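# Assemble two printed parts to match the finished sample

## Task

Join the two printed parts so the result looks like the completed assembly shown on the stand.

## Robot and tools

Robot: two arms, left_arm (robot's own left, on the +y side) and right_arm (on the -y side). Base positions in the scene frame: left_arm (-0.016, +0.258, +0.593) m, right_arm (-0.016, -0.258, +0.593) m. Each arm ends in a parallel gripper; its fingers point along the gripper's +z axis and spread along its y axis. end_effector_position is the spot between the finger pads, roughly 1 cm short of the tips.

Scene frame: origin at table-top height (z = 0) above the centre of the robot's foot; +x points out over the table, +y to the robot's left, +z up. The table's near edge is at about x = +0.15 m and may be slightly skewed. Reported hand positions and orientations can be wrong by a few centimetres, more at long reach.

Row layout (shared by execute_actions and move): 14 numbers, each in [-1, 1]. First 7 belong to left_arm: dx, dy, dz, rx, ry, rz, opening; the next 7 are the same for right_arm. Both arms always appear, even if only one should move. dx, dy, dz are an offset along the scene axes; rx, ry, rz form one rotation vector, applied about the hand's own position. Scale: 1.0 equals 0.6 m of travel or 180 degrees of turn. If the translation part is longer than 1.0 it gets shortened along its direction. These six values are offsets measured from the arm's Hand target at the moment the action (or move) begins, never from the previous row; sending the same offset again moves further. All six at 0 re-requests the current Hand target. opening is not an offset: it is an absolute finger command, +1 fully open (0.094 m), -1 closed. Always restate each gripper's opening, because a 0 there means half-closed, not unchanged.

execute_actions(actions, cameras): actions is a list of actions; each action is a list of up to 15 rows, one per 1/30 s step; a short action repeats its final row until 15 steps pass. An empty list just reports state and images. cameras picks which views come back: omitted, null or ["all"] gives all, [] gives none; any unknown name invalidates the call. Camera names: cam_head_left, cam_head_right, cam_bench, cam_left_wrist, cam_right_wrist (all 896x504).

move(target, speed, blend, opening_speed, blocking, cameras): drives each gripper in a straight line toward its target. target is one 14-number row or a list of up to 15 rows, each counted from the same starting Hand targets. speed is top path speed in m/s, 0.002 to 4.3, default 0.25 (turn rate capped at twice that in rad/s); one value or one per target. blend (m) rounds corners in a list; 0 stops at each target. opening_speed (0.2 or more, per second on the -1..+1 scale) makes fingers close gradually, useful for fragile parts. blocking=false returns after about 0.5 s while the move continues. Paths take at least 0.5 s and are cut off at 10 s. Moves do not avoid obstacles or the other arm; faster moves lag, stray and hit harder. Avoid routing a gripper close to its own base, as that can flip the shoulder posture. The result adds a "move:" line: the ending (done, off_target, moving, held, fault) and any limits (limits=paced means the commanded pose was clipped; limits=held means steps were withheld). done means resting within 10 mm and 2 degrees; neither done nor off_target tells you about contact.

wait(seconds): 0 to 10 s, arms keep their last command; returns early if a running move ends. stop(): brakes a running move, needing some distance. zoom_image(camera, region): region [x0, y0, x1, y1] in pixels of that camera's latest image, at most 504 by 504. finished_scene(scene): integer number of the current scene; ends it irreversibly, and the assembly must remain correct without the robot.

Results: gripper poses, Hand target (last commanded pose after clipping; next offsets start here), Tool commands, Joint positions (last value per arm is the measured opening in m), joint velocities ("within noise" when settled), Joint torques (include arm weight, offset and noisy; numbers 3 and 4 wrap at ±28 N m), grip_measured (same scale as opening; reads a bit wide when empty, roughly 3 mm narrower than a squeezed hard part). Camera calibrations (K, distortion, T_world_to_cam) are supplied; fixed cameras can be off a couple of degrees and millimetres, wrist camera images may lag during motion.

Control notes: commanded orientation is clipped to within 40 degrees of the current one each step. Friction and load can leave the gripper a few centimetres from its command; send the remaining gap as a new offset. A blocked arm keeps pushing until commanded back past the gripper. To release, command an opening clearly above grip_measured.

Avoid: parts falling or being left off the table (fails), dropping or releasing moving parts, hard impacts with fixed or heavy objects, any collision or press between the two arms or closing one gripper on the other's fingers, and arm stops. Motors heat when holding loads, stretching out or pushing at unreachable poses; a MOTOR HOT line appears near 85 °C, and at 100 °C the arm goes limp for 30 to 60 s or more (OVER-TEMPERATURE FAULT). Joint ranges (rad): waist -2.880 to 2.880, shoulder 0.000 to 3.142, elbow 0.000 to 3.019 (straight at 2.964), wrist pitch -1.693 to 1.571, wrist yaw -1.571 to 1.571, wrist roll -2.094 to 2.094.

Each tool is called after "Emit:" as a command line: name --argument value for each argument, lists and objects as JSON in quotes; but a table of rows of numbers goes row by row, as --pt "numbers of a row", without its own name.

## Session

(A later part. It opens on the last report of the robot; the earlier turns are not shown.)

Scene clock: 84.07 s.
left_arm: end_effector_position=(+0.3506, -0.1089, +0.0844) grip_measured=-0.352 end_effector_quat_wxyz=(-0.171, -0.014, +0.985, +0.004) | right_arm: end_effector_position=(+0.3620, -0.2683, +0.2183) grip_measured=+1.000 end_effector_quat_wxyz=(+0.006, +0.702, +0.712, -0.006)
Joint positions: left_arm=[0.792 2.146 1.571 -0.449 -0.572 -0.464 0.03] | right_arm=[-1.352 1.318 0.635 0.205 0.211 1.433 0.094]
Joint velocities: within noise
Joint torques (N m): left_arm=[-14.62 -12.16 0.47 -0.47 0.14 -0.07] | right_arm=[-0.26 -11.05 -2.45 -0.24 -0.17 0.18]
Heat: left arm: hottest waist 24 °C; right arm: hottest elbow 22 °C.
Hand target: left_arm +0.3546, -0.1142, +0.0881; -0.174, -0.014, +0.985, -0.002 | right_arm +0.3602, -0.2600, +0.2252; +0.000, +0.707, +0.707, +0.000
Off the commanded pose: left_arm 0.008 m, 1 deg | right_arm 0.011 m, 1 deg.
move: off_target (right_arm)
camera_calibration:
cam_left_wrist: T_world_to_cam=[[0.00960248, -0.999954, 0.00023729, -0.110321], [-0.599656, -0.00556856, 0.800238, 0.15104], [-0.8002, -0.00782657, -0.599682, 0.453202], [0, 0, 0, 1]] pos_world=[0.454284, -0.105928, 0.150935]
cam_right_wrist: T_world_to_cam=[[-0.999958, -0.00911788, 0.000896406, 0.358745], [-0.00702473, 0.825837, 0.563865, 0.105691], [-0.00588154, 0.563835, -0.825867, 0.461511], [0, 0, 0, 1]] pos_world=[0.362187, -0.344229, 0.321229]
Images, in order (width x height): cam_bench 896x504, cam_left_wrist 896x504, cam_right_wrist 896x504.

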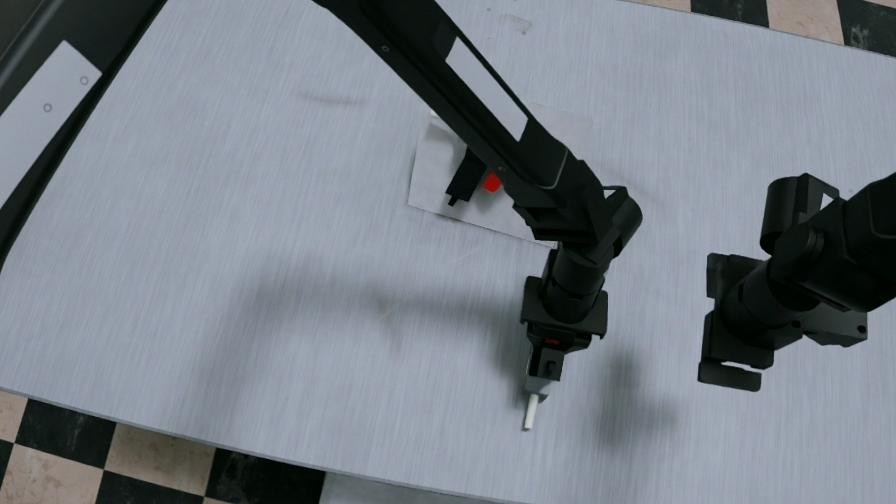

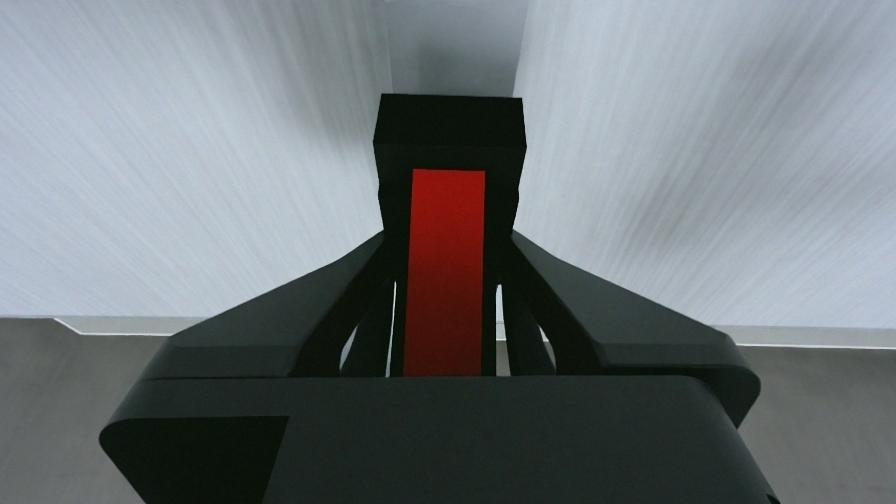

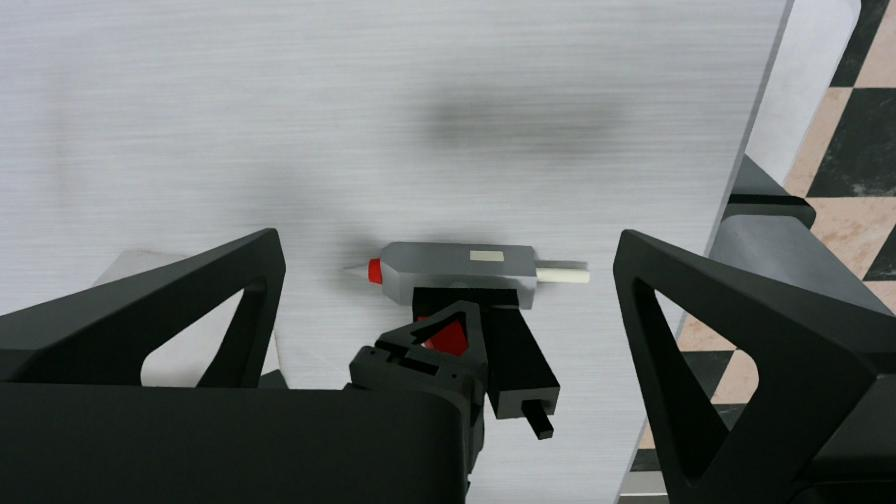

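Emit:
move --target '[-0.0117, 0.0, -0.0233, 0, 0, 0, -0.75, 0, 0, 0, 0, 0, 0, 1.0]' --speed 0.06 --cameras '["cam_bench", "cam_left_wrist", "cam_right_wrist"]'

Emit:
zoom_image --camera "cam_right_wrist" --region '[360, 220, 600, 400]'

Emit:
zoom_image --camera "cam_left_wrist" --region '[360, 0, 560, 200]'

Scene clock: 88.37 s.
left_arm: end_effector_position=(+0.3451, -0.1095, +0.0710) grip_measured=-0.352 end_effector_quat_wxyz=(-0.175, -0.017, +0.984, +0.007) | right_arm: end_effector_position=(+0.3620, -0.2683, +0.2183) grip_measured=+1.000 end_effector_quat_wxyz=(+0.006, +0.702, +0.712, -0.006)
Joint positions: left_arm=[0.803 2.178 1.599 -0.449 -0.567 -0.464 0.03] | right_arm=[-1.352 1.318 0.635 0.205 0.211 1.433 0.094]
Joint velocities: within noise
Joint torques (N m): left_arm=[-14.33 -11.75 0.4 0.49 0.15 0.02] | right_arm=[-0.21 -11.16 -2.44 -0.23 -0.18 0.17]
Heat: left arm: hottest waist 24 °C; right arm: hottest elbow 22 °C.
Hand target: left_arm +0.3476, -0.1142, +0.0741; -0.174, -0.014, +0.985, -0.002 | right_arm +0.3602, -0.2600, +0.2252; +0.000, +0.707, +0.707, +0.000
Off the commanded pose: left_arm 0.006 m, 1 deg | right_arm 0.011 m, 1 deg.
move: off_target (right_arm)
camera_calibration:
cam_left_wrist: T_world_to_cam=[[0.0129828, -0.999898, -0.00588255, -0.11154], [-0.593566, -0.012441, 0.804689, 0.155298], [-0.804681, -0.00695542, -0.593667, 0.441962], [0, 0, 0, 1]] pos_world=[0.449266, -0.106523, 0.136756]
cam_right_wrist: T_world_to_cam=[[-0.999958, -0.00911788, 0.000896406, 0.358745], [-0.00702473, 0.825837, 0.563865, 0.105691], [-0.00588154, 0.563835, -0.825867, 0.461511], [0, 0, 0, 1]] pos_world=[0.362187, -0.344229, 0.321229]
Images, in order (width x height): cam_bench 896x504, cam_left_wrist 896x504, cam_right_wrist 896x504.

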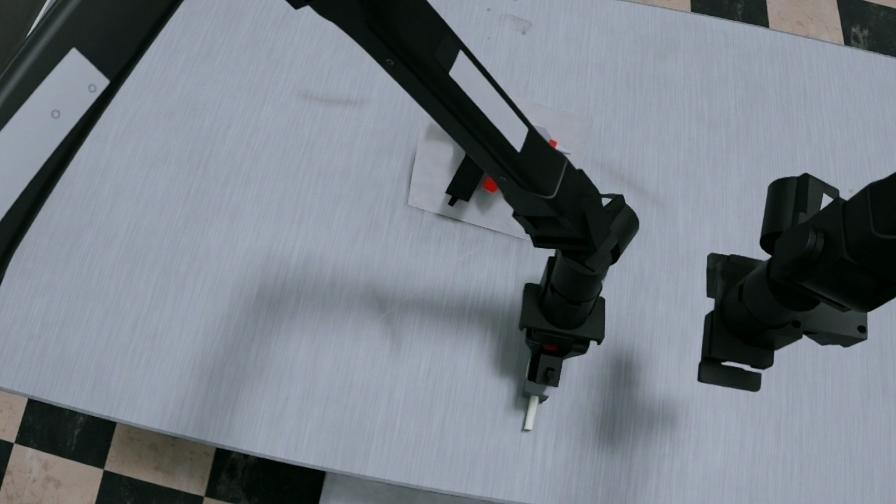

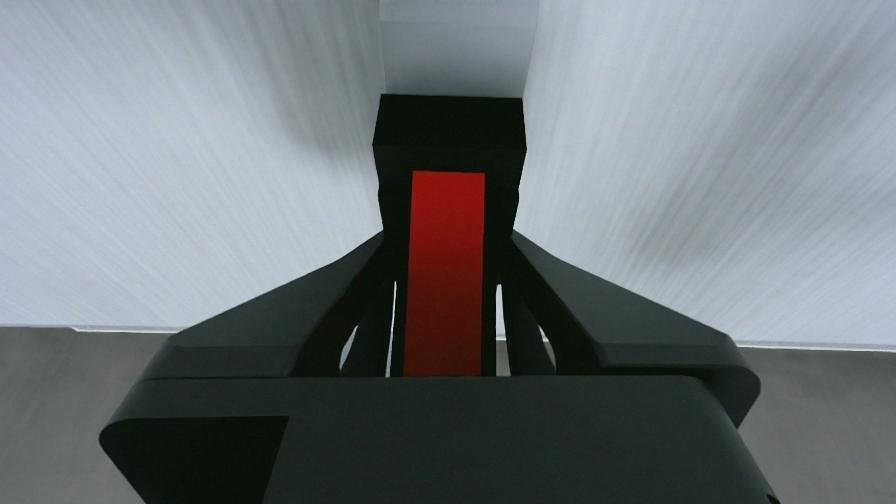

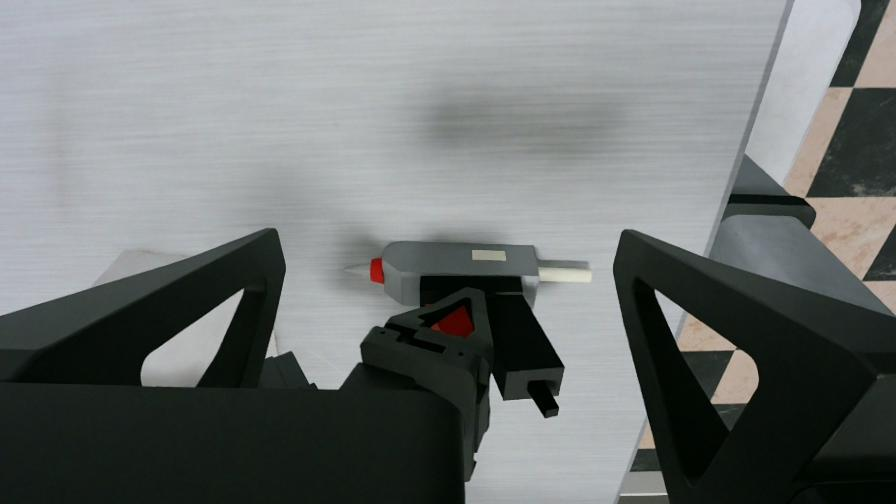

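Scaled by 2.100 from the camera's 896x504 image, which has a finer 1280x720 frame.

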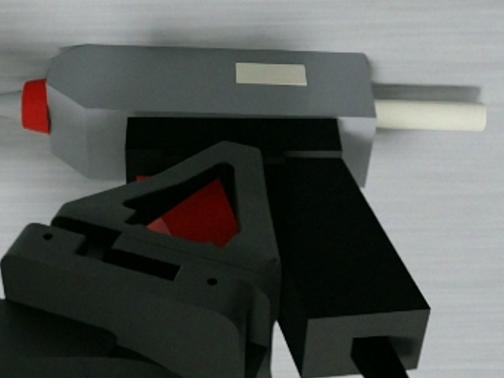

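Scaled by 2.520 from the camera's 896x504 image, which has a finer 1280x720 frame.

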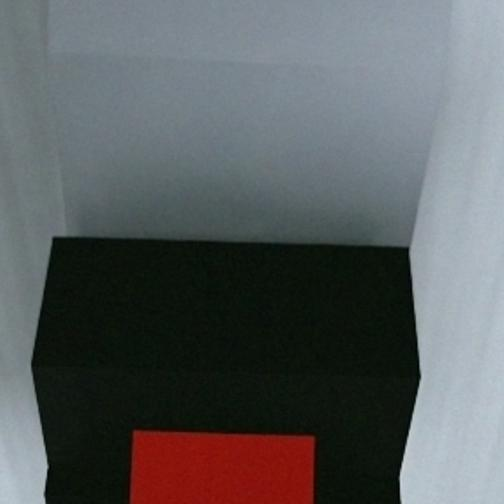

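Emit:
move --target '[0.0, 0.0, -0.018, 0, 0, 0, -0.75, 0, 0, 0, 0, 0, 0, 1.0]' --speed 0.05 --cameras '["cam_bench", "cam_left_wrist", "cam_right_wrist"]'

Emit:
zoom_image --camera "cam_right_wrist" --region '[360, 220, 600, 400]'

Emit:
zoom_image --camera "cam_left_wrist" --region '[360, 0, 560, 200]'

Scene clock: 90.73 s.
left_arm: end_effector_position=(+0.3452, -0.1106, +0.0686) grip_measured=-0.352 end_effector_quat_wxyz=(-0.175, -0.018, +0.984, +0.006) | right_arm: end_effector_position=(+0.3620, -0.2683, +0.2183) grip_measured=+1.000 end_effector_quat_wxyz=(+0.006, +0.702, +0.712, -0.006)
Joint positions: left_arm=[0.804 2.184 1.606 -0.449 -0.564 -0.464 0.03] | right_arm=[-1.352 1.318 0.635 0.205 0.211 1.433 0.094]
Joint velocities: within noise
Joint torques (N m): left_arm=[-13.68 -10.81 0.7 0.69 0.21 0.02] | right_arm=[-0.21 -11.16 -2.43 -0.24 -0.18 0.17]
Heat: left arm: hottest waist 24 °C; right arm: hottest elbow 22 °C.
Hand target: left_arm +0.3476, -0.1142, +0.0633; -0.174, -0.014, +0.985, -0.002 | right_arm +0.3602, -0.2600, +0.2252; +0.000, +0.707, +0.707, +0.000
Off the commanded pose: left_arm 0.007 m, 1 deg | right_arm 0.011 m, 1 deg.
move: off_target (right_arm)
camera_calibration:
cam_left_wrist: T_world_to_cam=[[0.0155752, -0.999869, -0.00436965, -0.113628], [-0.593174, -0.0127579, 0.804973, 0.15711], [-0.804924, -0.00994562, -0.593295, 0.440288], [0, 0, 0, 1]] pos_world=[0.449361, -0.10723, 0.134255]
cam_right_wrist: T_world_to_cam=[[-0.999958, -0.00911788, 0.000896406, 0.358745], [-0.00702473, 0.825837, 0.563865, 0.105691], [-0.00588154, 0.563835, -0.825867, 0.461511], [0, 0, 0, 1]] pos_world=[0.362187, -0.344229, 0.321229]
Images, in order (width x height): cam_bench 896x504, cam_left_wrist 896x504, cam_right_wrist 896x504.

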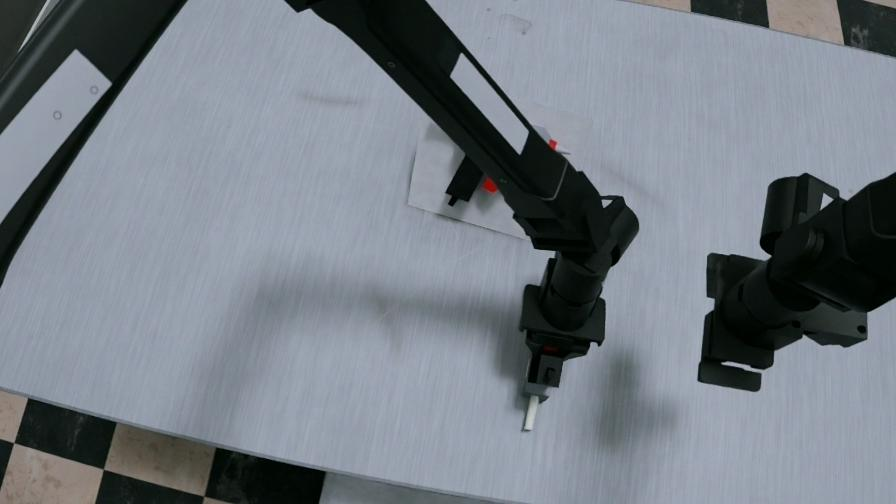

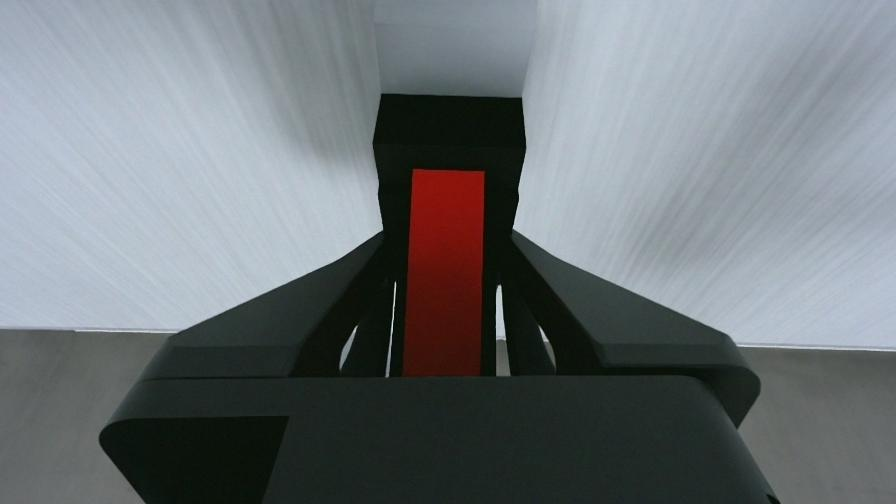

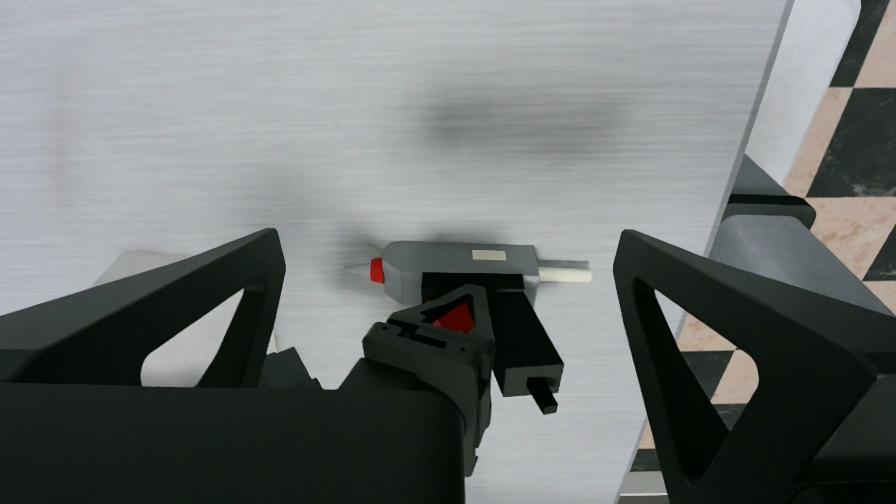

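Scaled by 2.100 from the camera's 896x504 image, which has a finer 1280x720 frame.

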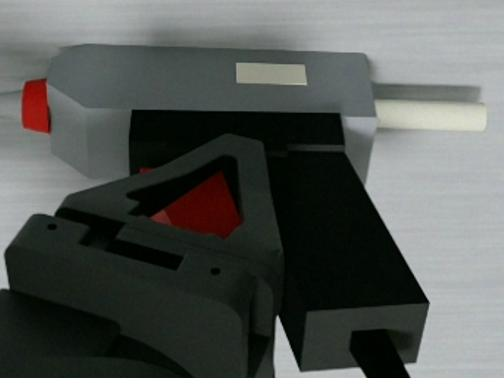

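Scaled by 2.520 from the camera's 896x504 image, which has a finer 1280x720 frame.

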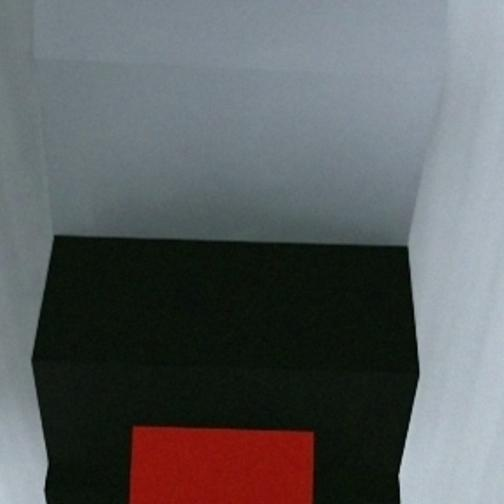

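Emit:
move --target '[0.0, 0.0, -0.025, 0, 0, 0, -0.75, 0, 0, 0, 0, 0, 0, 1.0]' --speed 0.06 --cameras '["cam_left_wrist", "cam_right_wrist"]'

Emit:
zoom_image --camera "cam_right_wrist" --region '[360, 220, 600, 400]'

Emit:
zoom_image --camera "cam_left_wrist" --region '[360, 0, 560, 200]'

Scene clock: 92.73 s.
left_arm: end_effector_position=(+0.3451, -0.1114, +0.0680) grip_measured=-0.352 end_effector_quat_wxyz=(-0.179, -0.014, +0.984, +0.006) | right_arm: end_effector_position=(+0.3620, -0.2683, +0.2183) grip_measured=+1.000 end_effector_quat_wxyz=(+0.006, +0.702, +0.712, -0.006)
Joint positions: left_arm=[0.804 2.189 1.617 -0.464 -0.562 -0.461 0.03] | right_arm=[-1.352 1.318 0.635 0.205 0.211 1.433 0.094]
Joint velocities: within noise
Joint torques (N m): left_arm=[-12.63 -9 1.99 0.8 0.45 0.11] | right_arm=[-0.15 -11.11 -2.44 -0.23 -0.17 0.17]
Heat: left arm: hottest waist 24 °C; right arm: hottest elbow 22 °C.
Hand target: left_arm +0.3476, -0.1142, +0.0483; -0.174, -0.014, +0.985, -0.002 | right_arm +0.3602, -0.2600, +0.2252; +0.000, +0.707, +0.707, +0.000
Off the commanded pose: left_arm 0.020 m, 1 deg | right_arm 0.011 m, 1 deg.
move: off_target (left_arm, right_arm)
camera_calibration:
cam_left_wrist: T_world_to_cam=[[0.00752543, -0.999966, -0.00346542, -0.111739], [-0.587038, -0.00722331, 0.809527, 0.15574], [-0.809524, -0.00405771, -0.587072, 0.441732], [0, 0, 0, 1]] pos_world=[0.449859, -0.108818, 0.132866]
cam_right_wrist: T_world_to_cam=[[-0.999958, -0.00911788, 0.000896406, 0.358745], [-0.00702473, 0.825837, 0.563865, 0.105691], [-0.00588154, 0.563835, -0.825867, 0.461511], [0, 0, 0, 1]] pos_world=[0.362187, -0.344229, 0.321229]
Images, in order (width x height): cam_left_wrist 896x504, cam_right_wrist 896x504.

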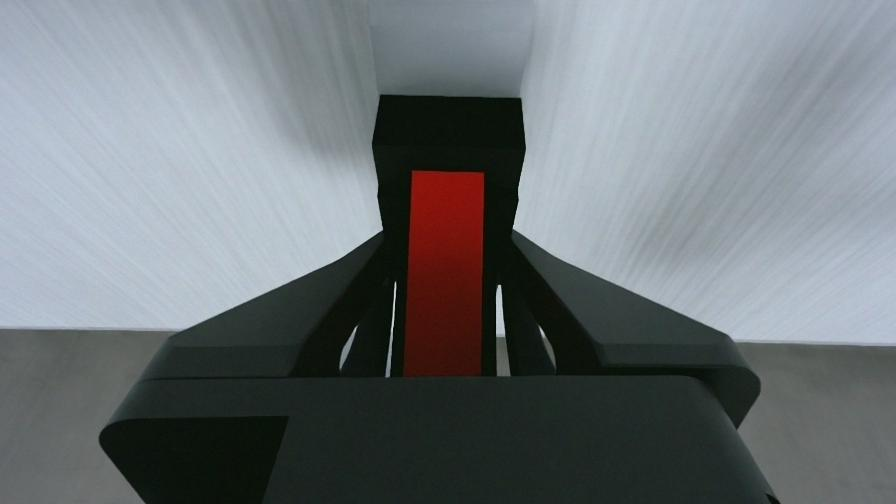

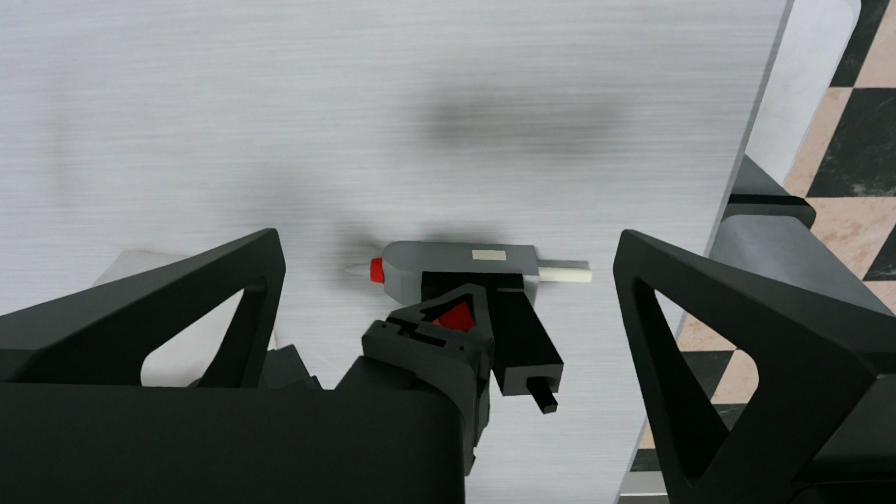

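Scaled by 2.100 from the camera's 896x504 image, which has a finer 1280x720 frame.

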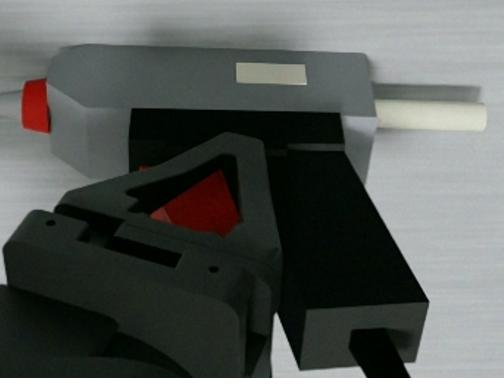

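Scaled by 2.520 from the camera's 896x504 image, which has a finer 1280x720 frame.

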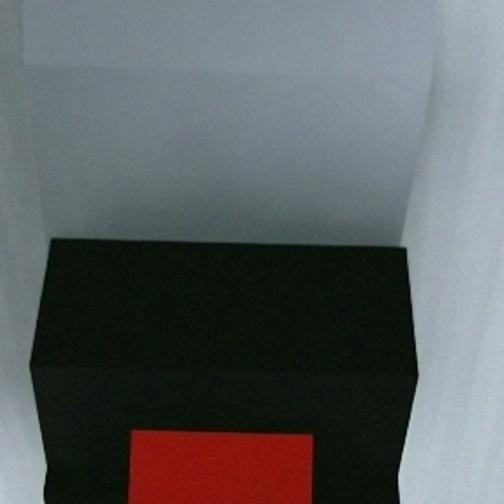

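Emit:
move --pt "0.0 0.0 0.033 0 0 0 -0.75 0 0 0 0 0 0 1.0" --pt "0.0 0.0 0.033 0 0 0 0.6 0 0 0 0 0 0 1.0" --pt "0.075 0.0 0.23 0 0 0 0.6 0 0 0 0 0 0 1.0" --speed '[0.05, 0.1, 0.15]'

Emit:
zoom_image --camera "cam_right_wrist" --region '[360, 220, 600, 400]'

Emit:
zoom_image --camera "cam_left_wrist" --region '[340, 0, 600, 260]'

Emit:
zoom_image --camera "cam_bench" --region '[480, 300, 620, 440]'

Scene clock: 98.00 s.
left_arm: end_effector_position=(+0.3906, -0.1080, +0.1745) grip_measured=+0.597 end_effector_quat_wxyz=(-0.171, -0.012, +0.985, +0.002) | right_arm: end_effector_position=(+0.3620, -0.2683, +0.2183) grip_measured=+1.000 end_effector_quat_wxyz=(+0.006, +0.702, +0.712, -0.006)
Joint positions: left_arm=[0.711 1.966 1.497 -0.601 -0.61 -0.542 0.075] | right_arm=[-1.352 1.318 0.635 0.205 0.211 1.433 0.094]
Joint velocities: within noise
Joint torques (N m): left_arm=[-15.44 -13.33 0.49 -0.73 -0.18 -0.23] | right_arm=[-0.21 -11.16 -2.47 -0.24 -0.18 0.17]
Heat: left arm: hottest waist 24 °C; right arm: hottest elbow 22 °C.
Hand target: left_arm +0.3926, -0.1142, +0.1863; -0.174, -0.014, +0.985, -0.002 | right_arm +0.3602, -0.2600, +0.2252; +0.000, +0.707, +0.707, +0.000
Off the commanded pose: left_arm 0.014 m, 1 deg | right_arm 0.011 m, 1 deg.
move: off_target (left_arm, right_arm)
camera_calibration:
cam_left_wrist: T_world_to_cam=[[0.00495507, -0.999977, 0.00468413, -0.108703], [-0.599508, 0.000778449, 0.800369, 0.10358], [-0.800354, -0.00677406, -0.59949, 0.539329], [0, 0, 0, 1]] pos_world=[0.49429, -0.105128, 0.24093]
cam_right_wrist: T_world_to_cam=[[-0.999958, -0.00911788, 0.000896406, 0.358745], [-0.00702473, 0.825837, 0.563865, 0.105691], [-0.00588154, 0.563835, -0.825867, 0.461511], [0, 0, 0, 1]] pos_world=[0.362187, -0.344229, 0.321229]

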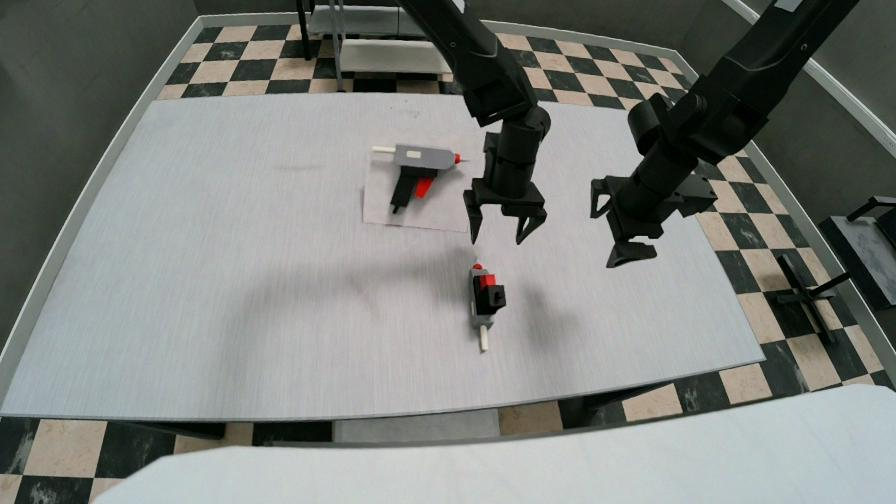

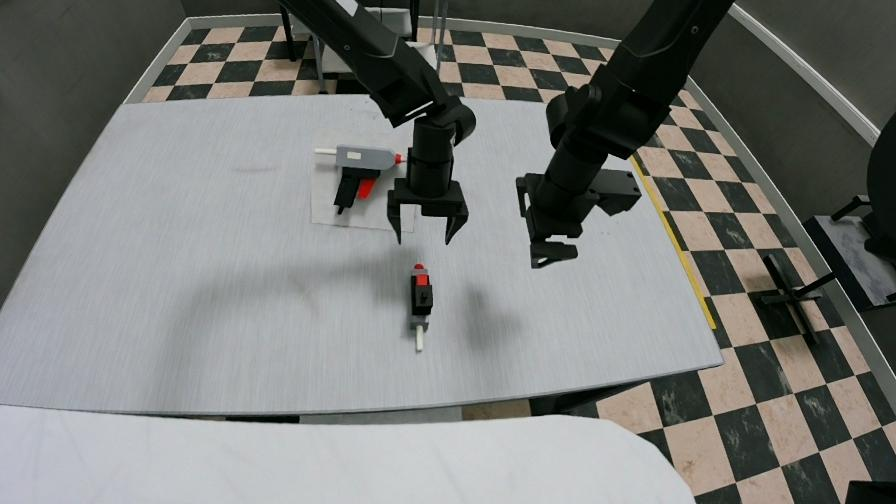

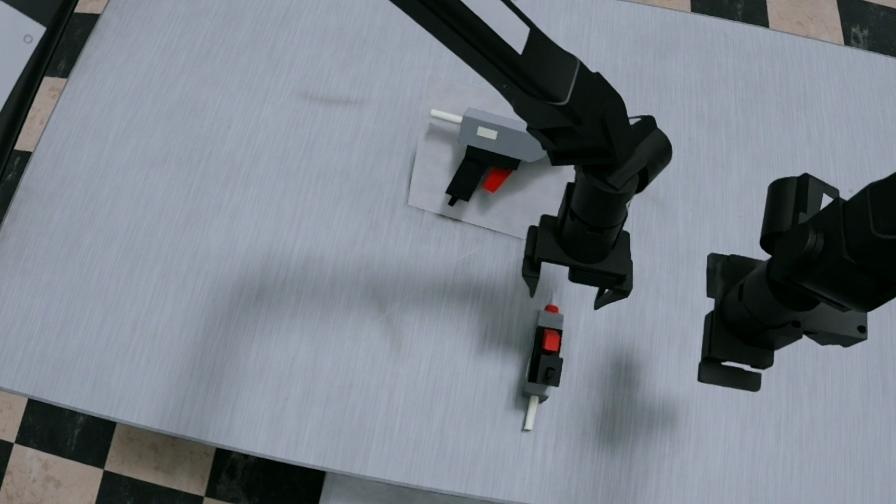

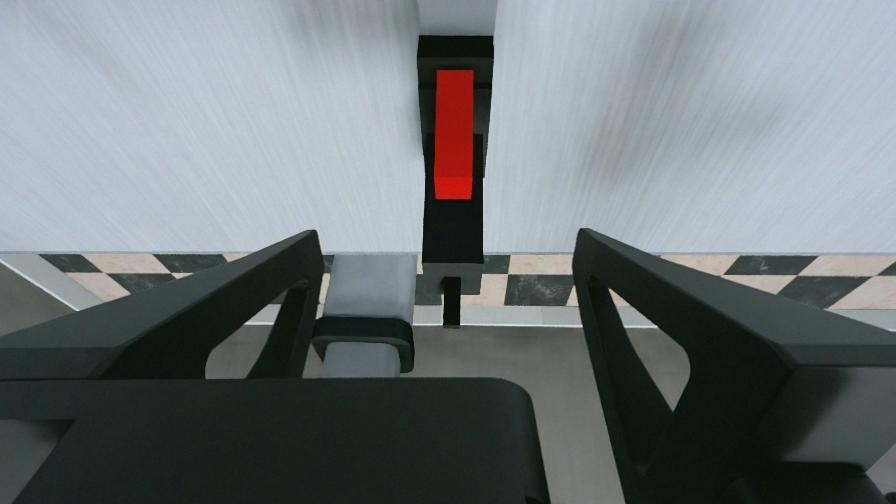

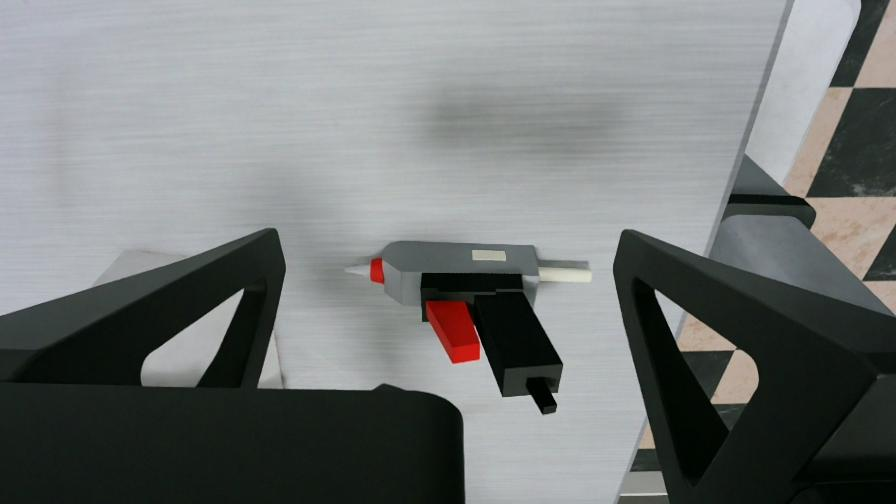

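Scaled by 2.100 from the camera's 896x504 image, which has a finer 1280x720 frame.

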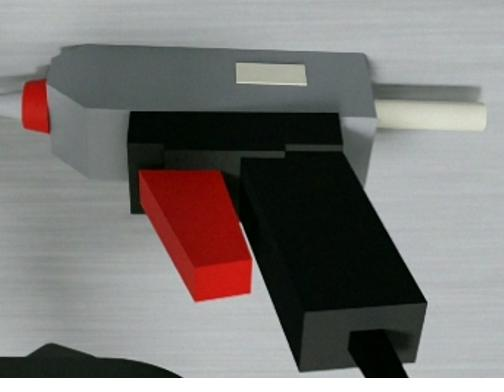

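Scaled by 1.938 from the camera's 896x504 image, which has a finer 1280x720 frame.

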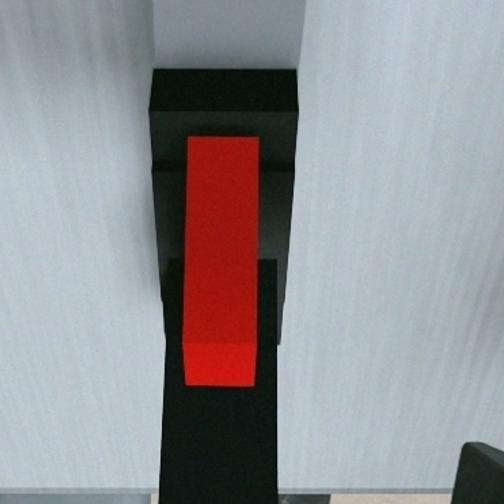

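Scaled by 3.600 from the camera's 896x504 image, which has a finer 1280x720 frame.

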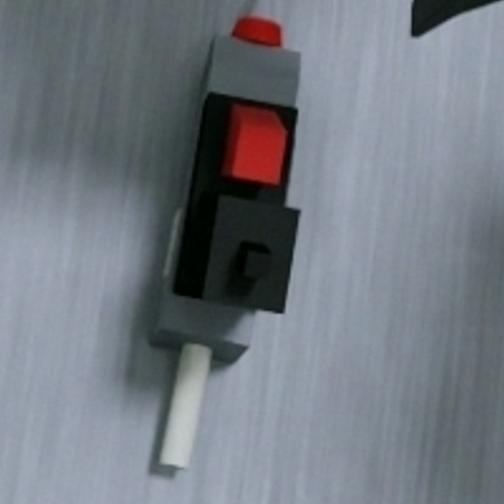

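Emit:
zoom_image --camera "cam_right_wrist" --region '[400, 240, 550, 330]'

Emit:
zoom_image --camera "cam_left_wrist" --region '[400, 0, 520, 100]'

Emit:
zoom_image --camera "cam_head_left" --region '[450, 250, 530, 360]'

Scaled by 3.360 from the camera's 896x504 image, which has a finer 1280x720 frame.

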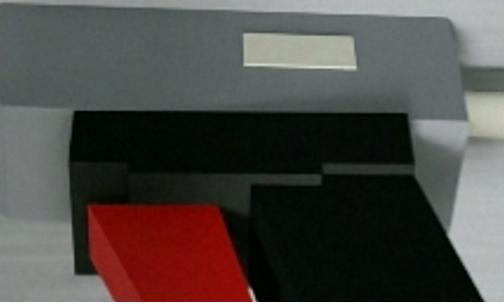

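Scaled by 4.200 from the camera's 896x504 image, which has a finer 1280x720 frame.

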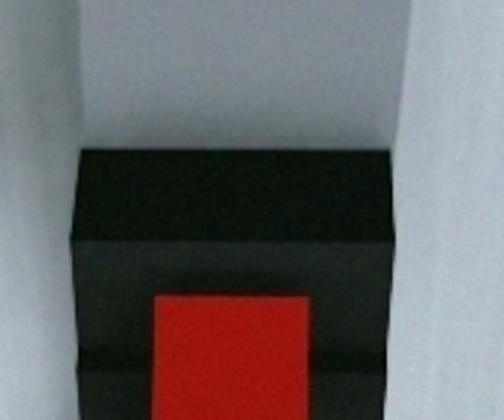

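Scaled by 4.582 from the camera's 896x504 image, which has a finer 1280x720 frame.

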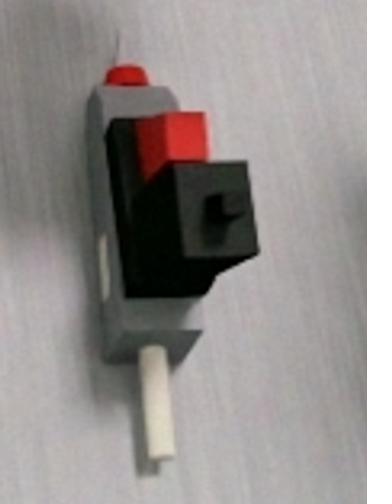

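Emit:
finished_scene --scene 1

The scene is finished: the task was done.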